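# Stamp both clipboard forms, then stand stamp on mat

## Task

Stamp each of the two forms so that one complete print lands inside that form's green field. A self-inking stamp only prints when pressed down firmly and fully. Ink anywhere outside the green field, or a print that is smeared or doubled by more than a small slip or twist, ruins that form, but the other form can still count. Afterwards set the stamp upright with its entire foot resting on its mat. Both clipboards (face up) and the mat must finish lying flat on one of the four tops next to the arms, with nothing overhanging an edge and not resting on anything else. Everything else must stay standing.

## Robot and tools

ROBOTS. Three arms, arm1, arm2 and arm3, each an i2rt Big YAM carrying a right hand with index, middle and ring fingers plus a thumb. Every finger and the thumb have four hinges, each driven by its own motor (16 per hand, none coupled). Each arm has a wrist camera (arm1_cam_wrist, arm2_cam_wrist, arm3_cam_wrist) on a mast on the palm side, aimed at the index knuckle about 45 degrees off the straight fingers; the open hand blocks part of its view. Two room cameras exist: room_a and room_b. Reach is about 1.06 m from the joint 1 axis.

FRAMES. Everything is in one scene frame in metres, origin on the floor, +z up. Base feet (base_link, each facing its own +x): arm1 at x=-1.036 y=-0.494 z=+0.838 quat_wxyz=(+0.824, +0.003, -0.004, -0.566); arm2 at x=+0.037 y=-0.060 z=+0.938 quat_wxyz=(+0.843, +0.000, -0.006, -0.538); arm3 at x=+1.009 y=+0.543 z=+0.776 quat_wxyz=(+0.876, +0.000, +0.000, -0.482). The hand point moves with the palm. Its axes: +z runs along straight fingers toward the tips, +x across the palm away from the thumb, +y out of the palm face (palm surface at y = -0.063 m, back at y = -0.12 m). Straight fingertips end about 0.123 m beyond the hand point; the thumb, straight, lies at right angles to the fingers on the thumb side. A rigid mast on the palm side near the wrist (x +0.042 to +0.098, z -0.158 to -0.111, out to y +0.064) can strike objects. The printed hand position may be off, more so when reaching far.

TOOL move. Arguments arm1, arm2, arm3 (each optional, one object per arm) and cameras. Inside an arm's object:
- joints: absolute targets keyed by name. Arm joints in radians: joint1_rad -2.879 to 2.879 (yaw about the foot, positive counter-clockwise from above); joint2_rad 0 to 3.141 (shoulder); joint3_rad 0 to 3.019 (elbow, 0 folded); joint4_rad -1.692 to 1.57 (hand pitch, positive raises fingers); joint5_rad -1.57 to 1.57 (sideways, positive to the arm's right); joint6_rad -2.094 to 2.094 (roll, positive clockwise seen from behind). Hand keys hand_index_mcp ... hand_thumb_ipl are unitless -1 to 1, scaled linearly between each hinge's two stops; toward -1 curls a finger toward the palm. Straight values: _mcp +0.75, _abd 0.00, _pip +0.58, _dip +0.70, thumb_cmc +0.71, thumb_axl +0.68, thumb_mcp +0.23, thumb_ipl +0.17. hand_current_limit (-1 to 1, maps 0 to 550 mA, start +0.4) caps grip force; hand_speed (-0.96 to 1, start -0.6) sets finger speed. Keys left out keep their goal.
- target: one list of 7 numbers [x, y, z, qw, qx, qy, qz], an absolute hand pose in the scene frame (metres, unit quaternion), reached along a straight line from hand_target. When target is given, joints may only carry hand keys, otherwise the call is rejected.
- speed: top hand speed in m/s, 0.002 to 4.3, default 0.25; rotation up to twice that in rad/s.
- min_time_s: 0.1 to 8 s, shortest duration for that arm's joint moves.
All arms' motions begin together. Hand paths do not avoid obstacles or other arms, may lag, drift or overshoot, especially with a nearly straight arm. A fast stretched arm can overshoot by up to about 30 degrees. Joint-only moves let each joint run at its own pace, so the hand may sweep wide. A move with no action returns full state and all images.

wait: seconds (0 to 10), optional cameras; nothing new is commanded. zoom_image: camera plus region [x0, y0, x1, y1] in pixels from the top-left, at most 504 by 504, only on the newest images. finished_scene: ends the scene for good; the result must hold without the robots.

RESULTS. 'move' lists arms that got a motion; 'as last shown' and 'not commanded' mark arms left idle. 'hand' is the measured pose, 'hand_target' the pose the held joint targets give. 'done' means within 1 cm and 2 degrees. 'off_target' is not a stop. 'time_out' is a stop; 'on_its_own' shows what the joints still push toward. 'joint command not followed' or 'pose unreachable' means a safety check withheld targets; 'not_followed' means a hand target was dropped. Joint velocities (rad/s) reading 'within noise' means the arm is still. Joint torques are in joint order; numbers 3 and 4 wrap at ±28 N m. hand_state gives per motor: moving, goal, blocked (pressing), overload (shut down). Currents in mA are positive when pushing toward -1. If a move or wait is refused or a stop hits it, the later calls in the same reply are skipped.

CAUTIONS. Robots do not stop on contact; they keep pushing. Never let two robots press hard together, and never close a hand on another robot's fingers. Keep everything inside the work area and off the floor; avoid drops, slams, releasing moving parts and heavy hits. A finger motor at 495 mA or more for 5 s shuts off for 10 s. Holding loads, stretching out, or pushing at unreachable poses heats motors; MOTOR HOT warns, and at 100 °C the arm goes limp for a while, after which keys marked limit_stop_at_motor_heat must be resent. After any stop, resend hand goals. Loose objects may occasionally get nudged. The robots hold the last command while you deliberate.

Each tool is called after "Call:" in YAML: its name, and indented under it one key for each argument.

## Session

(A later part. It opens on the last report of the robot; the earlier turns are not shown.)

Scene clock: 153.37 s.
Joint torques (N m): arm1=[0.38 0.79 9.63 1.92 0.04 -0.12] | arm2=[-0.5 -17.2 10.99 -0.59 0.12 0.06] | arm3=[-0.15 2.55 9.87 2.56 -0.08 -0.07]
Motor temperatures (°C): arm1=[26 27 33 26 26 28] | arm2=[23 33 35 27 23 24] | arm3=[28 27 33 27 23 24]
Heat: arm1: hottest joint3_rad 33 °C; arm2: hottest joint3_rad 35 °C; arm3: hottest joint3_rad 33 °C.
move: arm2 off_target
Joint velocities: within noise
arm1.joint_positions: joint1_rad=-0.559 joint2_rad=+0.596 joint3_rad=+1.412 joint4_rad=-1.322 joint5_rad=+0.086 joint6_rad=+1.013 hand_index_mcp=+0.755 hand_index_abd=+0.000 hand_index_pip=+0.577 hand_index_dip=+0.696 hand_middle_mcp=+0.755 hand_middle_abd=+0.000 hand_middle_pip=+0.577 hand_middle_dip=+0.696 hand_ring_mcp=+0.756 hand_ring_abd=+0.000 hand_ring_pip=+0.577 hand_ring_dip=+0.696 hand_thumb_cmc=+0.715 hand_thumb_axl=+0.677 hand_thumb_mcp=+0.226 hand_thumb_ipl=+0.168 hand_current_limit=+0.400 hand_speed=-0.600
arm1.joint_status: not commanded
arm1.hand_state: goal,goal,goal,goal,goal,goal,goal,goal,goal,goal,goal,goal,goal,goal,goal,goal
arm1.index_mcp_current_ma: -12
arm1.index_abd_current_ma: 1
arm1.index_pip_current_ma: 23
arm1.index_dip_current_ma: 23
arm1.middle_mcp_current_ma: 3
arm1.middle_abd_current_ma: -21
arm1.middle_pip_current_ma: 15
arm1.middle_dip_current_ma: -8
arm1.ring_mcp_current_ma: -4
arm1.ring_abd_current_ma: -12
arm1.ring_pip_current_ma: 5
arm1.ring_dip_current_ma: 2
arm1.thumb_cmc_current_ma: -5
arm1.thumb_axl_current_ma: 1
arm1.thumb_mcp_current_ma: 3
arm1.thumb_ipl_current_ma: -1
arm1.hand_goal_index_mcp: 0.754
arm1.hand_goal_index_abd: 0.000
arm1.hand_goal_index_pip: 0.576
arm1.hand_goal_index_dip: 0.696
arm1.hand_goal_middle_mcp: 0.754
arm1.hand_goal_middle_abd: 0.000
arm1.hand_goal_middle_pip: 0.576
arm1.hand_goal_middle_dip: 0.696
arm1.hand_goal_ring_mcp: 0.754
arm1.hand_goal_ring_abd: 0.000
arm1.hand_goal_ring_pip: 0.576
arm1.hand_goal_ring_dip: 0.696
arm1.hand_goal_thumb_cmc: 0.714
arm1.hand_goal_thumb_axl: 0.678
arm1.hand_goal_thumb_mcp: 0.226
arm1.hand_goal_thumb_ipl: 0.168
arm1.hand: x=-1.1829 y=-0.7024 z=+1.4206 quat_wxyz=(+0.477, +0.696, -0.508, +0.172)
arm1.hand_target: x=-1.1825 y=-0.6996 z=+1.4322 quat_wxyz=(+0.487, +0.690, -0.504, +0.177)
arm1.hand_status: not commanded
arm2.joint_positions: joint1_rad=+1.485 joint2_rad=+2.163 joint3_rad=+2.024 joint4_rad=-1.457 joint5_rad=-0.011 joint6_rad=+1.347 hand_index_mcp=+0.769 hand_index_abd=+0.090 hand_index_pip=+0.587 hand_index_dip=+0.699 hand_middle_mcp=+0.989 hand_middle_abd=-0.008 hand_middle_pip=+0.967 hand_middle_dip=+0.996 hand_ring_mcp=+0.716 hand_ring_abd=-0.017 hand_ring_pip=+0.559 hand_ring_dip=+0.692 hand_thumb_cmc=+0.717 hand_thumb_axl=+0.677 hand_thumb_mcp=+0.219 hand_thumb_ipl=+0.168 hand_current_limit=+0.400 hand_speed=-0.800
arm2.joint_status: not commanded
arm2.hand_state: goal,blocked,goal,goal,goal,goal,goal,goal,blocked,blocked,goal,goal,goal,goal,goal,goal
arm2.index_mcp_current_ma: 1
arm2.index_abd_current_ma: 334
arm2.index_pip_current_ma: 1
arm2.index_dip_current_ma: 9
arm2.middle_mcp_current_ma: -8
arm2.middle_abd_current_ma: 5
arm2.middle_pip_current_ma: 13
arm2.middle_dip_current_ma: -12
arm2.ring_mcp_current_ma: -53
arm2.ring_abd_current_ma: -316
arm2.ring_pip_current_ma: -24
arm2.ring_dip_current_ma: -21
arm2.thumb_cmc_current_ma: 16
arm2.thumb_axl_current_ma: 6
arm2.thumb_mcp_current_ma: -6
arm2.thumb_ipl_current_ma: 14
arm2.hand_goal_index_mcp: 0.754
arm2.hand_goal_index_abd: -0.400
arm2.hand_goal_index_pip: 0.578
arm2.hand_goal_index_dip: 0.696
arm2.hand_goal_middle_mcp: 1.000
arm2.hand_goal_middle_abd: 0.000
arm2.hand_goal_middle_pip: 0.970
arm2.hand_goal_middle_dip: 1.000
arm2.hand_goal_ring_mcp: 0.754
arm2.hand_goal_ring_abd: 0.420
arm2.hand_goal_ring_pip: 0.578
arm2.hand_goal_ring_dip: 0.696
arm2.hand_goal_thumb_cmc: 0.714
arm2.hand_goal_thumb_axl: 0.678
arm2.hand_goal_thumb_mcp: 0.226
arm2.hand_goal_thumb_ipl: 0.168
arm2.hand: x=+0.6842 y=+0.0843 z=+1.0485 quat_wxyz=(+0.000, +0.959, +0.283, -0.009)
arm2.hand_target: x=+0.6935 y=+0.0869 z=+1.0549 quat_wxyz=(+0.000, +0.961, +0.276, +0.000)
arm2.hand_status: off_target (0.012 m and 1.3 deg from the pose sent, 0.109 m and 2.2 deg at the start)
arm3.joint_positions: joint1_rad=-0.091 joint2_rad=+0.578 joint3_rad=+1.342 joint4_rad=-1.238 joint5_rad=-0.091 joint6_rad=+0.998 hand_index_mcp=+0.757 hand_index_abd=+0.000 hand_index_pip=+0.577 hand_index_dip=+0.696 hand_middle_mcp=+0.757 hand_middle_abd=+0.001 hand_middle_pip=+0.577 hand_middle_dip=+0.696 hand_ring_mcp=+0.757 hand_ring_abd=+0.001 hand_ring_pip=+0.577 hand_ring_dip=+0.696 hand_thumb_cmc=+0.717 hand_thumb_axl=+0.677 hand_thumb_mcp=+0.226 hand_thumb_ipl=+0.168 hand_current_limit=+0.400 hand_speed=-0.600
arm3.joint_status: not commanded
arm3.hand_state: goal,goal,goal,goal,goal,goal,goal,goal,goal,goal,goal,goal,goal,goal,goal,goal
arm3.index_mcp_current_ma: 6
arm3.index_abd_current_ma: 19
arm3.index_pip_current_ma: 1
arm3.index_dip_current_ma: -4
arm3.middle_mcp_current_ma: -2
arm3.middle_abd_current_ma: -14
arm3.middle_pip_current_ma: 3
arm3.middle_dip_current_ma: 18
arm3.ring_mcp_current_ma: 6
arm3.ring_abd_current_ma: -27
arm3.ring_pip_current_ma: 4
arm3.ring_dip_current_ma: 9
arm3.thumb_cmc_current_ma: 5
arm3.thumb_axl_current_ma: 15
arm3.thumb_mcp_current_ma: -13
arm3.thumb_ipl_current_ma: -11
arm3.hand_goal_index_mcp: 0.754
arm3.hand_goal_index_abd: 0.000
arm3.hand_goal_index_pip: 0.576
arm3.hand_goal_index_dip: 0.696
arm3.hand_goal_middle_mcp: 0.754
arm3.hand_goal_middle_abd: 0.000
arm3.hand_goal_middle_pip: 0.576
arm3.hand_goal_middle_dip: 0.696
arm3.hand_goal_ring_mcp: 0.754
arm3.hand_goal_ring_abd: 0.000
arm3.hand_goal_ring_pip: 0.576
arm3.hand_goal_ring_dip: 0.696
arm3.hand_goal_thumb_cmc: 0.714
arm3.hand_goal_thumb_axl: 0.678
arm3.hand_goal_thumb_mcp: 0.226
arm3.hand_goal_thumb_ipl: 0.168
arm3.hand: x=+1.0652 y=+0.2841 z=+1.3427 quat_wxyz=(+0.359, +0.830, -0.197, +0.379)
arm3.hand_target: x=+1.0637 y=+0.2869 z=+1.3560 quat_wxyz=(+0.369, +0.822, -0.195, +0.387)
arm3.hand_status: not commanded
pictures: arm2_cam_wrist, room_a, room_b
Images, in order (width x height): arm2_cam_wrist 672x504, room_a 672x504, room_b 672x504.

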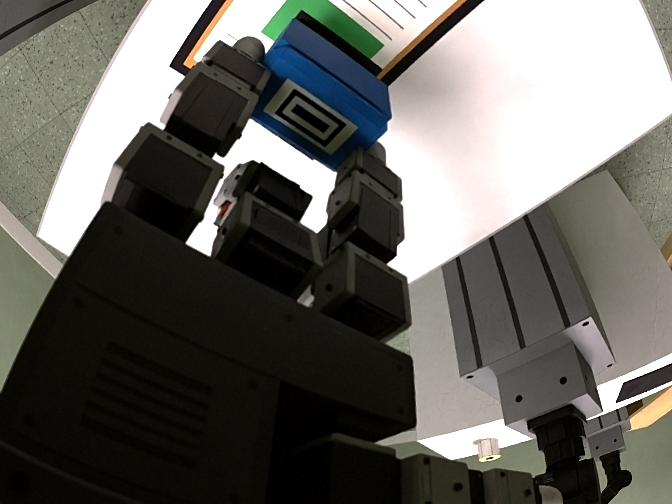

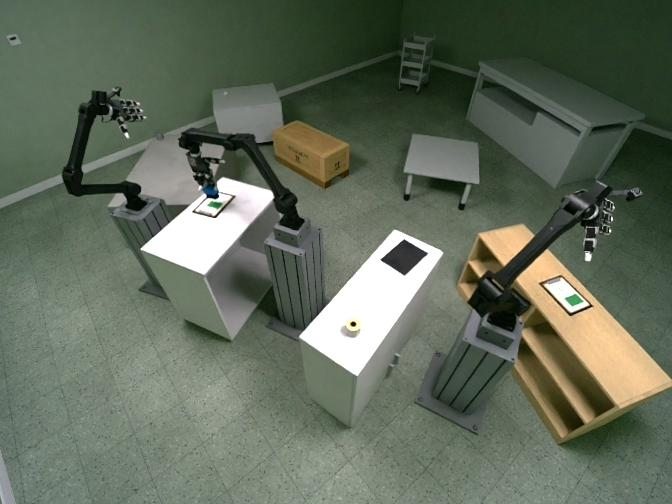

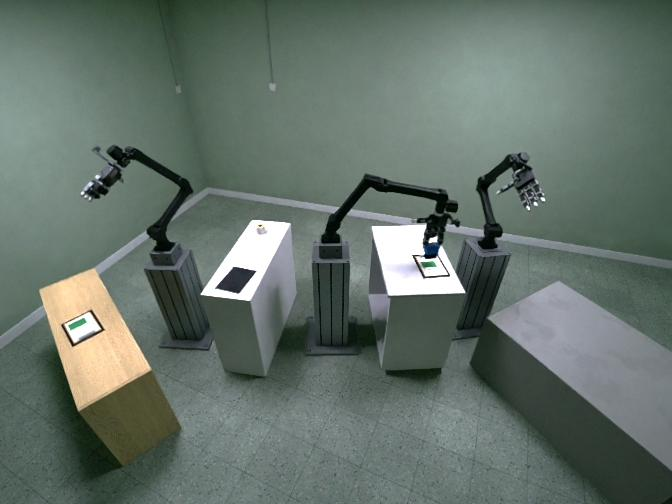

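Call:
move:
  arm2: {"target": [0.692, 0.085, 0.985, 0.0, 0.9613, 0.2756, 0.0], "speed": 0.1}
  cameras: ["arm2_cam_wrist", "arm3_cam_wrist", "room_b"]

Call:
zoom_image:
  camera: "arm2_cam_wrist"
  region: [220, 0, 430, 180]

Scene clock: 159.10 s.
Joint torques (N m): arm1=[0.32 0.85 9.63 1.91 0.03 -0.12] | arm2=[-0.67 -17.49 7.61 0.12 0.12 0.07] | arm3=[-0.26 2.37 9.84 2.77 -0.08 -0.08]
Motor temperatures (°C): arm1=[26 27 33 26 26 28] | arm2=[23 33 34 27 23 24] | arm3=[28 27 33 27 23 24]
Heat: arm1: hottest joint3_rad 33 °C; arm2: hottest joint3_rad 34 °C; arm3: hottest joint3_rad 33 °C.
move: arm2 done
Joint velocities: within noise
arm1, arm3: as last shown
arm1.index_mcp_current_ma: 2
arm1.index_abd_current_ma: -10
arm1.index_pip_current_ma: 22
arm1.index_dip_current_ma: -4
arm1.middle_mcp_current_ma: 0
arm1.middle_abd_current_ma: -5
arm1.middle_pip_current_ma: -2
arm1.middle_dip_current_ma: -3
arm1.ring_mcp_current_ma: 9
arm1.ring_abd_current_ma: -7
arm1.ring_pip_current_ma: 14
arm1.ring_dip_current_ma: 8
arm1.thumb_cmc_current_ma: -4
arm1.thumb_axl_current_ma: -12
arm1.thumb_mcp_current_ma: -5
arm1.thumb_ipl_current_ma: 0
arm2.joint_positions: joint1_rad=+1.485 joint2_rad=+2.201 joint3_rad=+1.941 joint4_rad=-1.316 joint5_rad=-0.011 joint6_rad=+1.347 hand_index_mcp=+0.769 hand_index_abd=+0.090 hand_index_pip=+0.587 hand_index_dip=+0.699 hand_middle_mcp=+0.989 hand_middle_abd=-0.008 hand_middle_pip=+0.967 hand_middle_dip=+0.996 hand_ring_mcp=+0.716 hand_ring_abd=-0.017 hand_ring_pip=+0.559 hand_ring_dip=+0.692 hand_thumb_cmc=+0.717 hand_thumb_axl=+0.677 hand_thumb_mcp=+0.219 hand_thumb_ipl=+0.168 hand_current_limit=+0.400 hand_speed=-0.800
arm2.joint_status: not commanded
arm2.hand_state: goal,blocked,goal,goal,goal,goal,goal,goal,blocked,blocked,goal,goal,goal,goal,goal,goal
arm2.index_mcp_current_ma: 6
arm2.index_abd_current_ma: 353
arm2.index_pip_current_ma: -12
arm2.index_dip_current_ma: -12
arm2.middle_mcp_current_ma: 1
arm2.middle_abd_current_ma: -12
arm2.middle_pip_current_ma: 14
arm2.middle_dip_current_ma: 14
arm2.ring_mcp_current_ma: -35
arm2.ring_abd_current_ma: -308
arm2.ring_pip_current_ma: -22
arm2.ring_dip_current_ma: 0
arm2.thumb_cmc_current_ma: 12
arm2.thumb_axl_current_ma: 22
arm2.thumb_mcp_current_ma: -3
arm2.thumb_ipl_current_ma: 13
arm2.hand_goal_index_mcp: 0.754
arm2.hand_goal_index_abd: -0.400
arm2.hand_goal_index_pip: 0.578
arm2.hand_goal_index_dip: 0.696
arm2.hand_goal_middle_mcp: 1.000
arm2.hand_goal_middle_abd: 0.000
arm2.hand_goal_middle_pip: 0.970
arm2.hand_goal_middle_dip: 1.000
arm2.hand_goal_ring_mcp: 0.754
arm2.hand_goal_ring_abd: 0.420
arm2.hand_goal_ring_pip: 0.578
arm2.hand_goal_ring_dip: 0.696
arm2.hand_goal_thumb_cmc: 0.714
arm2.hand_goal_thumb_axl: 0.678
arm2.hand_goal_thumb_mcp: 0.226
arm2.hand_goal_thumb_ipl: 0.168
arm2.hand: x=+0.6904 y=+0.0860 z=+0.9931 quat_wxyz=(-0.001, +0.959, +0.283, +0.001)
arm2.hand_target: x=+0.6918 y=+0.0850 z=+0.9850 quat_wxyz=(+0.000, +0.961, +0.276, +0.000)
arm2.hand_status: done (0.008 m and 0.9 deg from the pose sent, 0.064 m and 1.3 deg at the start)
arm3.index_mcp_current_ma: 8
arm3.index_abd_current_ma: 9
arm3.index_pip_current_ma: 8
arm3.index_dip_current_ma: -3
arm3.middle_mcp_current_ma: 5
arm3.middle_abd_current_ma: -9
arm3.middle_pip_current_ma: -6
arm3.middle_dip_current_ma: 15
arm3.ring_mcp_current_ma: -9
arm3.ring_abd_current_ma: -10
arm3.ring_pip_current_ma: 2
arm3.ring_dip_current_ma: 8
arm3.thumb_cmc_current_ma: 1
arm3.thumb_axl_current_ma: 8
arm3.thumb_mcp_current_ma: 1
arm3.thumb_ipl_current_ma: -7
Images, in order (width x height): arm2_cam_wrist 672x504, arm3_cam_wrist 672x504, room_b 672x504.

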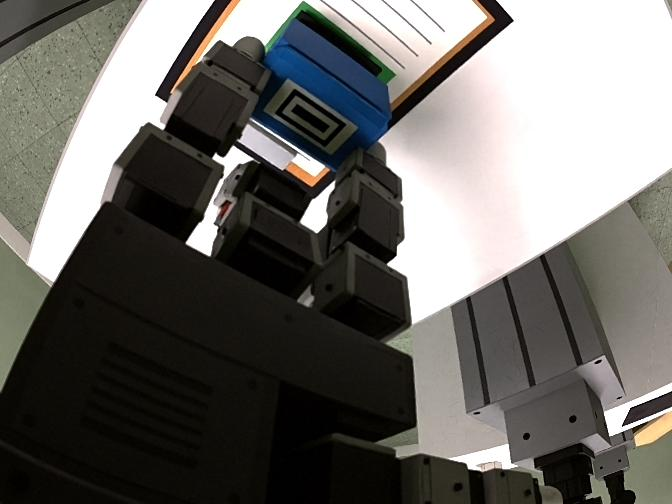

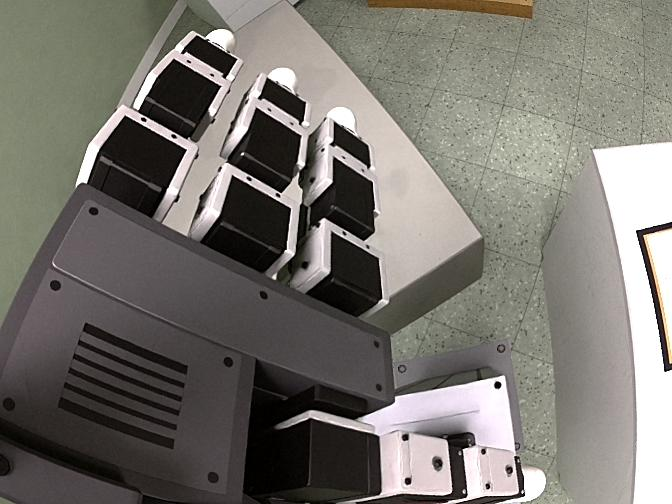

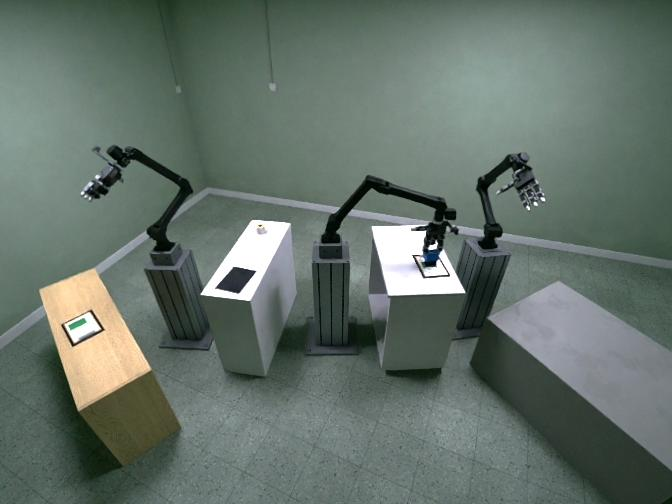

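Scaled by 2.400 from the camera's image (finer frame: 960x720).

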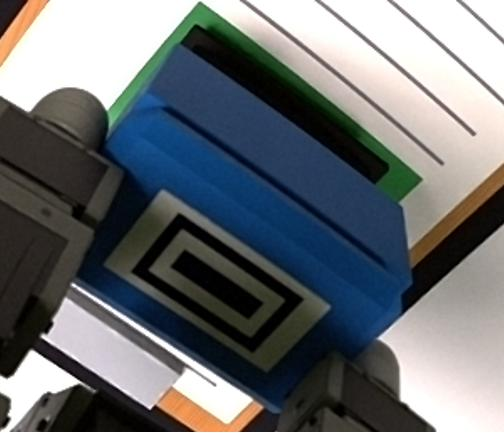

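Call:
move:
  arm2: {"target": [0.690, 0.080, 1.05, 0.0, 0.9648, 0.2630, 0.0], "speed": 0.15}

Call:
move:
  arm2: {"target": [0.6862, 0.077, 0.982, 0.0, 0.9648, 0.2630, 0.0], "speed": 0.1}
  cameras: ["arm2_cam_wrist"]

Call:
zoom_image:
  camera: "arm2_cam_wrist"
  region: [220, 0, 430, 180]

Scene clock: 162.80 s.
Joint torques (N m): arm1=[0.32 0.79 9.62 1.91 0.03 -0.12] | arm2=[-1.26 -19.96 10.56 -0.65 0.12 0.08] | arm3=[-0.62 2.43 9.91 2.78 -0.09 -0.09]
Motor temperatures (°C): arm1=[26 27 33 26 26 28] | arm2=[23 32 34 27 23 24] | arm3=[28 27 33 27 23 24]
Heat: arm1: hottest joint3_rad 33 °C; arm2: hottest joint3_rad 34 °C; arm3: hottest joint3_rad 33 °C.
move: arm2 off_target
Joint velocities: within noise
arm1, arm3: as last shown
arm1.index_mcp_current_ma: -1
arm1.index_abd_current_ma: -15
arm1.index_pip_current_ma: -2
arm1.index_dip_current_ma: -10
arm1.middle_mcp_current_ma: -7
arm1.middle_abd_current_ma: -13
arm1.middle_pip_current_ma: 15
arm1.middle_dip_current_ma: 0
arm1.ring_mcp_current_ma: 1
arm1.ring_abd_current_ma: -13
arm1.ring_pip_current_ma: -3
arm1.thumb_cmc_current_ma: 4
arm1.thumb_axl_current_ma: -2
arm1.thumb_mcp_current_ma: -7
arm1.thumb_ipl_current_ma: 13
arm2.joint_positions: joint1_rad=+1.485 joint2_rad=+2.187 joint3_rad=+1.995 joint4_rad=-1.437 joint5_rad=-0.011 joint6_rad=+1.365 hand_index_mcp=+0.769 hand_index_abd=+0.090 hand_index_pip=+0.587 hand_index_dip=+0.699 hand_middle_mcp=+0.989 hand_middle_abd=-0.009 hand_middle_pip=+0.967 hand_middle_dip=+0.996 hand_ring_mcp=+0.716 hand_ring_abd=-0.017 hand_ring_pip=+0.559 hand_ring_dip=+0.692 hand_thumb_cmc=+0.717 hand_thumb_axl=+0.677 hand_thumb_mcp=+0.219 hand_thumb_ipl=+0.168 hand_current_limit=+0.400 hand_speed=-0.800
arm2.joint_status: not commanded
arm2.hand_state: goal,blocked,goal,goal,goal,goal,goal,goal,blocked,blocked,goal,goal,goal,goal,goal,goal
arm2.index_mcp_current_ma: -8
arm2.index_abd_current_ma: 323
arm2.index_pip_current_ma: -1
arm2.index_dip_current_ma: 2
arm2.middle_mcp_current_ma: 6
arm2.middle_abd_current_ma: -2
arm2.middle_pip_current_ma: 5
arm2.middle_dip_current_ma: -4
arm2.ring_mcp_current_ma: -36
arm2.ring_abd_current_ma: -298
arm2.ring_pip_current_ma: -16
arm2.ring_dip_current_ma: 3
arm2.thumb_cmc_current_ma: 0
arm2.thumb_axl_current_ma: 9
arm2.thumb_mcp_current_ma: 0
arm2.thumb_ipl_current_ma: 22
arm2.hand_goal_index_mcp: 0.754
arm2.hand_goal_index_abd: -0.400
arm2.hand_goal_index_pip: 0.578
arm2.hand_goal_index_dip: 0.696
arm2.hand_goal_middle_mcp: 1.000
arm2.hand_goal_middle_abd: 0.000
arm2.hand_goal_middle_pip: 0.970
arm2.hand_goal_middle_dip: 1.000
arm2.hand_goal_ring_mcp: 0.754
arm2.hand_goal_ring_abd: 0.420
arm2.hand_goal_ring_pip: 0.578
arm2.hand_goal_ring_dip: 0.696
arm2.hand_goal_thumb_cmc: 0.714
arm2.hand_goal_thumb_axl: 0.678
arm2.hand_goal_thumb_mcp: 0.226
arm2.hand_goal_thumb_ipl: 0.168
arm2.hand: x=+0.6782 y=+0.0820 z=+1.0227 quat_wxyz=(+0.001, +0.962, +0.273, -0.025)
arm2.hand_target: x=+0.6891 y=+0.0798 z=+1.0500 quat_wxyz=(+0.000, +0.965, +0.263, +0.000)
arm2.hand_status: off_target (0.030 m and 3.2 deg from the pose sent, 0.057 m and 2.3 deg at the start)
arm3.index_mcp_current_ma: 15
arm3.index_abd_current_ma: 19
arm3.index_pip_current_ma: -6
arm3.index_dip_current_ma: -6
arm3.middle_mcp_current_ma: 10
arm3.middle_pip_current_ma: 17
arm3.middle_dip_current_ma: 11
arm3.ring_mcp_current_ma: -7
arm3.ring_pip_current_ma: -6
arm3.ring_dip_current_ma: -11
arm3.thumb_cmc_current_ma: 2
arm3.thumb_axl_current_ma: -14
arm3.thumb_mcp_current_ma: -3
arm3.thumb_ipl_current_ma: -4
pictures: none

Scene clock: 164.10 s.
Joint torques (N m): arm1=[0.32 0.79 9.63 1.91 0.03 -0.12] | arm2=[-1.38 -17.49 7.38 0.13 0.12 0.06] | arm3=[-0.32 2.67 9.84 2.56 -0.1 -0.11]
Motor temperatures (°C): arm1=[26 27 33 26 26 28] | arm2=[23 32 34 27 23 24] | arm3=[28 27 33 27 23 24]
Heat: arm1: hottest joint3_rad 33 °C; arm2: hottest joint3_rad 34 °C; arm3: hottest joint3_rad 33 °C.
move: arm2 off_target
Joint velocities: within noise
arm1, arm3: as last shown
arm1.index_mcp_current_ma: 0
arm1.index_abd_current_ma: -4
arm1.index_pip_current_ma: 12
arm1.index_dip_current_ma: -12
arm1.middle_abd_current_ma: -12
arm1.middle_pip_current_ma: 12
arm1.middle_dip_current_ma: -2
arm1.ring_mcp_current_ma: 12
arm1.ring_abd_current_ma: -5
arm1.ring_pip_current_ma: 13
arm1.ring_dip_current_ma: -11
arm1.thumb_cmc_current_ma: -6
arm1.thumb_axl_current_ma: 10
arm1.thumb_mcp_current_ma: 2
arm1.thumb_ipl_current_ma: -2
arm2.joint_positions: joint1_rad=+1.485 joint2_rad=+2.187 joint3_rad=+1.911 joint4_rad=-1.297 joint5_rad=-0.011 joint6_rad=+1.365 hand_index_mcp=+0.769 hand_index_abd=+0.090 hand_index_pip=+0.587 hand_index_dip=+0.699 hand_middle_mcp=+0.989 hand_middle_abd=-0.009 hand_middle_pip=+0.967 hand_middle_dip=+0.996 hand_ring_mcp=+0.716 hand_ring_abd=-0.017 hand_ring_pip=+0.559 hand_ring_dip=+0.692 hand_thumb_cmc=+0.717 hand_thumb_axl=+0.677 hand_thumb_mcp=+0.219 hand_thumb_ipl=+0.168 hand_current_limit=+0.400 hand_speed=-0.800
arm2.joint_status: not commanded
arm2.hand_state: goal,blocked,goal,goal,goal,goal,goal,goal,blocked,blocked,goal,goal,goal,goal,goal,goal
arm2.index_mcp_current_ma: 15
arm2.index_abd_current_ma: 343
arm2.index_pip_current_ma: 4
arm2.index_dip_current_ma: 5
arm2.middle_mcp_current_ma: -15
arm2.middle_abd_current_ma: 1
arm2.middle_pip_current_ma: 7
arm2.middle_dip_current_ma: -2
arm2.ring_mcp_current_ma: -33
arm2.ring_abd_current_ma: -302
arm2.ring_pip_current_ma: -36
arm2.ring_dip_current_ma: 0
arm2.thumb_cmc_current_ma: 25
arm2.thumb_axl_current_ma: 18
arm2.thumb_mcp_current_ma: -3
arm2.thumb_ipl_current_ma: -6
arm2.hand_goal_index_mcp: 0.754
arm2.hand_goal_index_abd: -0.400
arm2.hand_goal_index_pip: 0.578
arm2.hand_goal_index_dip: 0.696
arm2.hand_goal_middle_mcp: 1.000
arm2.hand_goal_middle_abd: 0.000
arm2.hand_goal_middle_pip: 0.970
arm2.hand_goal_middle_dip: 1.000
arm2.hand_goal_ring_mcp: 0.754
arm2.hand_goal_ring_abd: 0.420
arm2.hand_goal_ring_pip: 0.578
arm2.hand_goal_ring_dip: 0.696
arm2.hand_goal_thumb_cmc: 0.714
arm2.hand_goal_thumb_axl: 0.678
arm2.hand_goal_thumb_mcp: 0.226
arm2.hand_goal_thumb_ipl: 0.168
arm2.hand: x=+0.6844 y=+0.0839 z=+0.9909 quat_wxyz=(-0.001, +0.962, +0.274, +0.002)
arm2.hand_target: x=+0.6860 y=+0.0770 z=+0.9820 quat_wxyz=(+0.000, +0.965, +0.263, +0.000)
arm2.hand_status: off_target (0.011 m and 1.3 deg from the pose sent, 0.042 m and 3.2 deg at the start)
arm3.index_mcp_current_ma: 1
arm3.index_abd_current_ma: 12
arm3.index_pip_current_ma: -3
arm3.index_dip_current_ma: -15
arm3.middle_mcp_current_ma: -1
arm3.middle_abd_current_ma: 1
arm3.middle_pip_current_ma: 10
arm3.middle_dip_current_ma: 9
arm3.ring_mcp_current_ma: 5
arm3.ring_abd_current_ma: -8
arm3.ring_pip_current_ma: 1
arm3.thumb_cmc_current_ma: -2
arm3.thumb_axl_current_ma: 18
arm3.thumb_ipl_current_ma: -8
Images, in order (width x height): arm2_cam_wrist 672x504.

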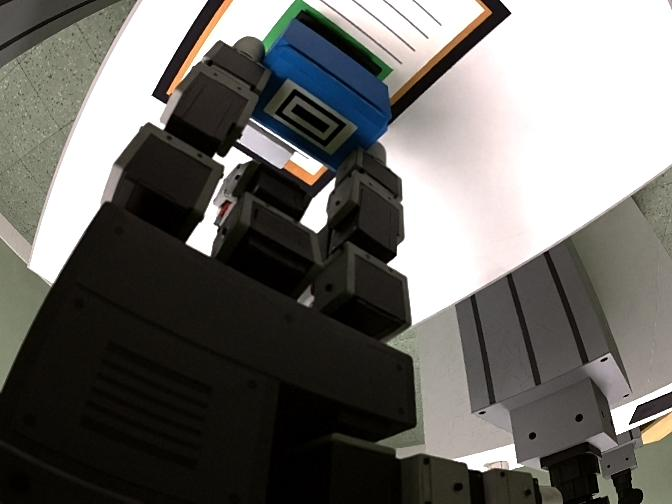

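Scaled by 2.400 from the camera's image (finer frame: 960x720).

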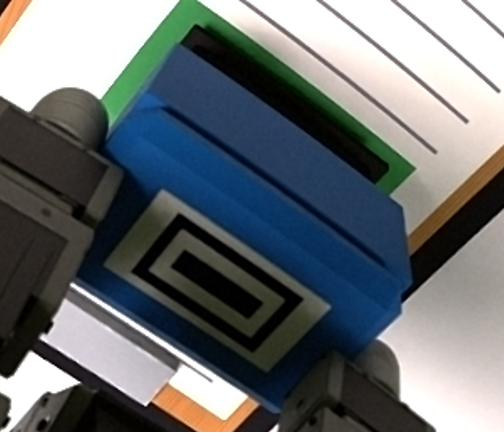

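Call:
move:
  arm2: {"joints": {"joint1_rad": 1.435}, "min_time_s": 1}

Call:
move:
  arm2: {"joints": {"joint1_rad": 1.482}, "min_time_s": 1}
  cameras: ["arm2_cam_wrist"]

Call:
zoom_image:
  camera: "arm2_cam_wrist"
  region: [220, 0, 430, 180]

Scene clock: 168.13 s.
Joint torques (N m): arm1=[0.38 0.79 9.63 1.91 0.04 -0.12] | arm2=[-1.49 -17.49 7.38 0.13 0.13 0.06] | arm3=[-0.15 2.73 10.02 2.65 -0.09 -0.1]
Motor temperatures (°C): arm1=[26 27 33 26 26 28] | arm2=[23 32 34 27 23 24] | arm3=[28 27 33 27 23 24]
Heat: arm1: hottest joint3_rad 33 °C; arm2: hottest joint3_rad 34 °C; arm3: hottest joint3_rad 33 °C.
move: arm2 done
Joint velocities: within noise
arm1, arm3: as last shown
arm1.index_mcp_current_ma: 12
arm1.index_abd_current_ma: 6
arm1.index_pip_current_ma: 4
arm1.index_dip_current_ma: -28
arm1.middle_mcp_current_ma: -5
arm1.middle_abd_current_ma: -4
arm1.middle_pip_current_ma: 20
arm1.middle_dip_current_ma: 15
arm1.ring_mcp_current_ma: 8
arm1.ring_abd_current_ma: -1
arm1.ring_pip_current_ma: 5
arm1.ring_dip_current_ma: 14
arm1.thumb_cmc_current_ma: 2
arm1.thumb_axl_current_ma: 4
arm1.thumb_mcp_current_ma: -4
arm1.thumb_ipl_current_ma: 6
arm2.joint_positions: joint1_rad=+1.446 joint2_rad=+2.187 joint3_rad=+1.911 joint4_rad=-1.297 joint5_rad=-0.011 joint6_rad=+1.365 hand_index_mcp=+0.769 hand_index_abd=+0.090 hand_index_pip=+0.587 hand_index_dip=+0.699 hand_middle_mcp=+0.989 hand_middle_abd=-0.009 hand_middle_pip=+0.967 hand_middle_dip=+0.996 hand_ring_mcp=+0.716 hand_ring_abd=-0.017 hand_ring_pip=+0.559 hand_ring_dip=+0.692 hand_thumb_cmc=+0.717 hand_thumb_axl=+0.677 hand_thumb_mcp=+0.219 hand_thumb_ipl=+0.168 hand_current_limit=+0.400 hand_speed=-0.800
arm2.joint_status: all done
arm2.hand_state: goal,blocked,goal,goal,goal,goal,goal,goal,blocked,blocked,goal,goal,goal,goal,goal,goal
arm2.index_mcp_current_ma: 5
arm2.index_abd_current_ma: 313
arm2.index_pip_current_ma: -2
arm2.index_dip_current_ma: 2
arm2.middle_mcp_current_ma: -3
arm2.middle_abd_current_ma: -1
arm2.middle_pip_current_ma: -7
arm2.middle_dip_current_ma: -14
arm2.ring_mcp_current_ma: -16
arm2.ring_abd_current_ma: -306
arm2.ring_pip_current_ma: -14
arm2.ring_dip_current_ma: -17
arm2.thumb_cmc_current_ma: 0
arm2.thumb_axl_current_ma: 9
arm2.thumb_mcp_current_ma: 16
arm2.thumb_ipl_current_ma: -3
arm2.hand_goal_index_mcp: 0.754
arm2.hand_goal_index_abd: -0.400
arm2.hand_goal_index_pip: 0.578
arm2.hand_goal_index_dip: 0.696
arm2.hand_goal_middle_mcp: 1.000
arm2.hand_goal_middle_abd: 0.000
arm2.hand_goal_middle_pip: 0.970
arm2.hand_goal_middle_dip: 1.000
arm2.hand_goal_ring_mcp: 0.754
arm2.hand_goal_ring_abd: 0.420
arm2.hand_goal_ring_pip: 0.578
arm2.hand_goal_ring_dip: 0.696
arm2.hand_goal_thumb_cmc: 0.714
arm2.hand_goal_thumb_axl: 0.678
arm2.hand_goal_thumb_mcp: 0.226
arm2.hand_goal_thumb_ipl: 0.168
arm2.hand: x=+0.6895 y=+0.0586 z=+0.9911 quat_wxyz=(-0.001, +0.967, +0.255, +0.003)
arm2.hand_target: x=+0.6910 y=+0.0509 z=+0.9822 quat_wxyz=(+0.000, +0.970, +0.244, +0.000)
arm2.hand_status: not commanded
arm3.index_mcp_current_ma: 13
arm3.index_abd_current_ma: 7
arm3.index_pip_current_ma: -11
arm3.index_dip_current_ma: -17
arm3.middle_mcp_current_ma: -11
arm3.middle_abd_current_ma: -5
arm3.middle_pip_current_ma: -5
arm3.middle_dip_current_ma: 4
arm3.ring_mcp_current_ma: -5
arm3.ring_abd_current_ma: -1
arm3.ring_pip_current_ma: 0
arm3.ring_dip_current_ma: -6
arm3.thumb_cmc_current_ma: -8
arm3.thumb_axl_current_ma: 16
arm3.thumb_mcp_current_ma: 3
arm3.thumb_ipl_current_ma: 0
pictures: none

Scene clock: 169.73 s.
Joint torques (N m): arm1=[0.38 0.85 9.63 1.89 0.03 -0.11] | arm2=[0.44 -17.44 7.36 0.14 0.13 0.07] | arm3=[-0.09 2.32 9.95 2.74 -0.1 -0.12]
Motor temperatures (°C): arm1=[26 27 33 26 26 28] | arm2=[23 32 34 27 23 24] | arm3=[28 27 33 27 23 24]
Heat: arm1: hottest joint3_rad 33 °C; arm2: hottest joint3_rad 34 °C; arm3: hottest joint3_rad 33 °C.
move: arm2 done
Joint velocities: within noise
arm1, arm3: as last shown
arm1.index_mcp_current_ma: -2
arm1.index_abd_current_ma: -10
arm1.index_pip_current_ma: 9
arm1.index_dip_current_ma: -3
arm1.middle_mcp_current_ma: -11
arm1.middle_abd_current_ma: -19
arm1.middle_pip_current_ma: 2
arm1.middle_dip_current_ma: -8
arm1.ring_abd_current_ma: -7
arm1.ring_pip_current_ma: 8
arm1.ring_dip_current_ma: 4
arm1.thumb_cmc_current_ma: -6
arm1.thumb_axl_current_ma: -8
arm1.thumb_mcp_current_ma: -7
arm1.thumb_ipl_current_ma: -11
arm2.joint_positions: joint1_rad=+1.473 joint2_rad=+2.187 joint3_rad=+1.911 joint4_rad=-1.297 joint5_rad=-0.011 joint6_rad=+1.365 hand_index_mcp=+0.769 hand_index_abd=+0.090 hand_index_pip=+0.587 hand_index_dip=+0.699 hand_middle_mcp=+0.989 hand_middle_abd=-0.009 hand_middle_pip=+0.967 hand_middle_dip=+0.996 hand_ring_mcp=+0.716 hand_ring_abd=-0.017 hand_ring_pip=+0.559 hand_ring_dip=+0.693 hand_thumb_cmc=+0.717 hand_thumb_axl=+0.677 hand_thumb_mcp=+0.219 hand_thumb_ipl=+0.168 hand_current_limit=+0.400 hand_speed=-0.800
arm2.joint_status: all done
arm2.hand_state: goal,blocked,goal,goal,goal,goal,goal,goal,blocked,blocked,goal,goal,goal,goal,goal,goal
arm2.index_mcp_current_ma: 13
arm2.index_abd_current_ma: 333
arm2.index_pip_current_ma: -6
arm2.index_dip_current_ma: -2
arm2.middle_mcp_current_ma: 0
arm2.middle_abd_current_ma: 4
arm2.middle_pip_current_ma: -5
arm2.middle_dip_current_ma: -15
arm2.ring_mcp_current_ma: -16
arm2.ring_abd_current_ma: -318
arm2.ring_pip_current_ma: 5
arm2.ring_dip_current_ma: 7
arm2.thumb_cmc_current_ma: -7
arm2.thumb_axl_current_ma: 22
arm2.thumb_mcp_current_ma: 15
arm2.thumb_ipl_current_ma: 4
arm2.hand_goal_index_mcp: 0.754
arm2.hand_goal_index_abd: -0.400
arm2.hand_goal_index_pip: 0.578
arm2.hand_goal_index_dip: 0.696
arm2.hand_goal_middle_mcp: 1.000
arm2.hand_goal_middle_abd: 0.000
arm2.hand_goal_middle_pip: 0.970
arm2.hand_goal_middle_dip: 1.000
arm2.hand_goal_ring_mcp: 0.754
arm2.hand_goal_ring_abd: 0.420
arm2.hand_goal_ring_pip: 0.578
arm2.hand_goal_ring_dip: 0.696
arm2.hand_goal_thumb_cmc: 0.714
arm2.hand_goal_thumb_axl: 0.678
arm2.hand_goal_thumb_mcp: 0.226
arm2.hand_goal_thumb_ipl: 0.168
arm2.hand: x=+0.6862 y=+0.0757 z=+0.9910 quat_wxyz=(-0.001, +0.963, +0.268, +0.002)
arm2.hand_target: x=+0.6850 y=+0.0815 z=+0.9820 quat_wxyz=(+0.000, +0.964, +0.266, +0.000)
arm2.hand_status: not commanded
arm3.index_mcp_current_ma: 11
arm3.index_abd_current_ma: 14
arm3.index_pip_current_ma: -4
arm3.index_dip_current_ma: -7
arm3.middle_mcp_current_ma: 2
arm3.middle_abd_current_ma: -6
arm3.middle_pip_current_ma: 18
arm3.middle_dip_current_ma: 9
arm3.ring_mcp_current_ma: -4
arm3.ring_abd_current_ma: -4
arm3.ring_pip_current_ma: -2
arm3.ring_dip_current_ma: -8
arm3.thumb_cmc_current_ma: 0
arm3.thumb_axl_current_ma: 13
arm3.thumb_mcp_current_ma: -7
arm3.thumb_ipl_current_ma: -9
Images, in order (width x height): arm2_cam_wrist 672x504.

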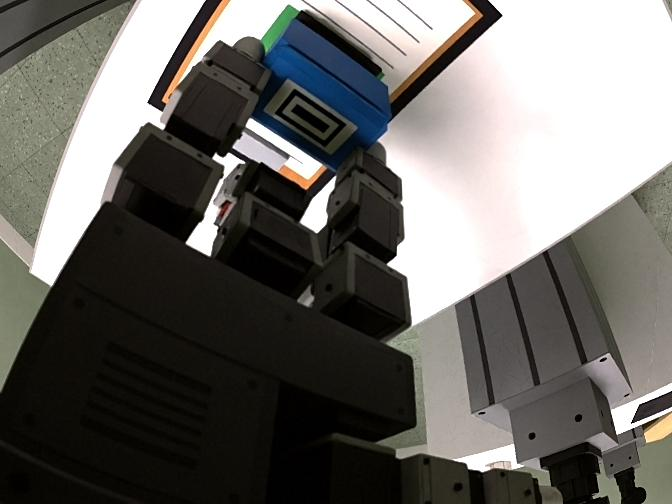

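Scaled by 2.400 from the camera's image (finer frame: 960x720).

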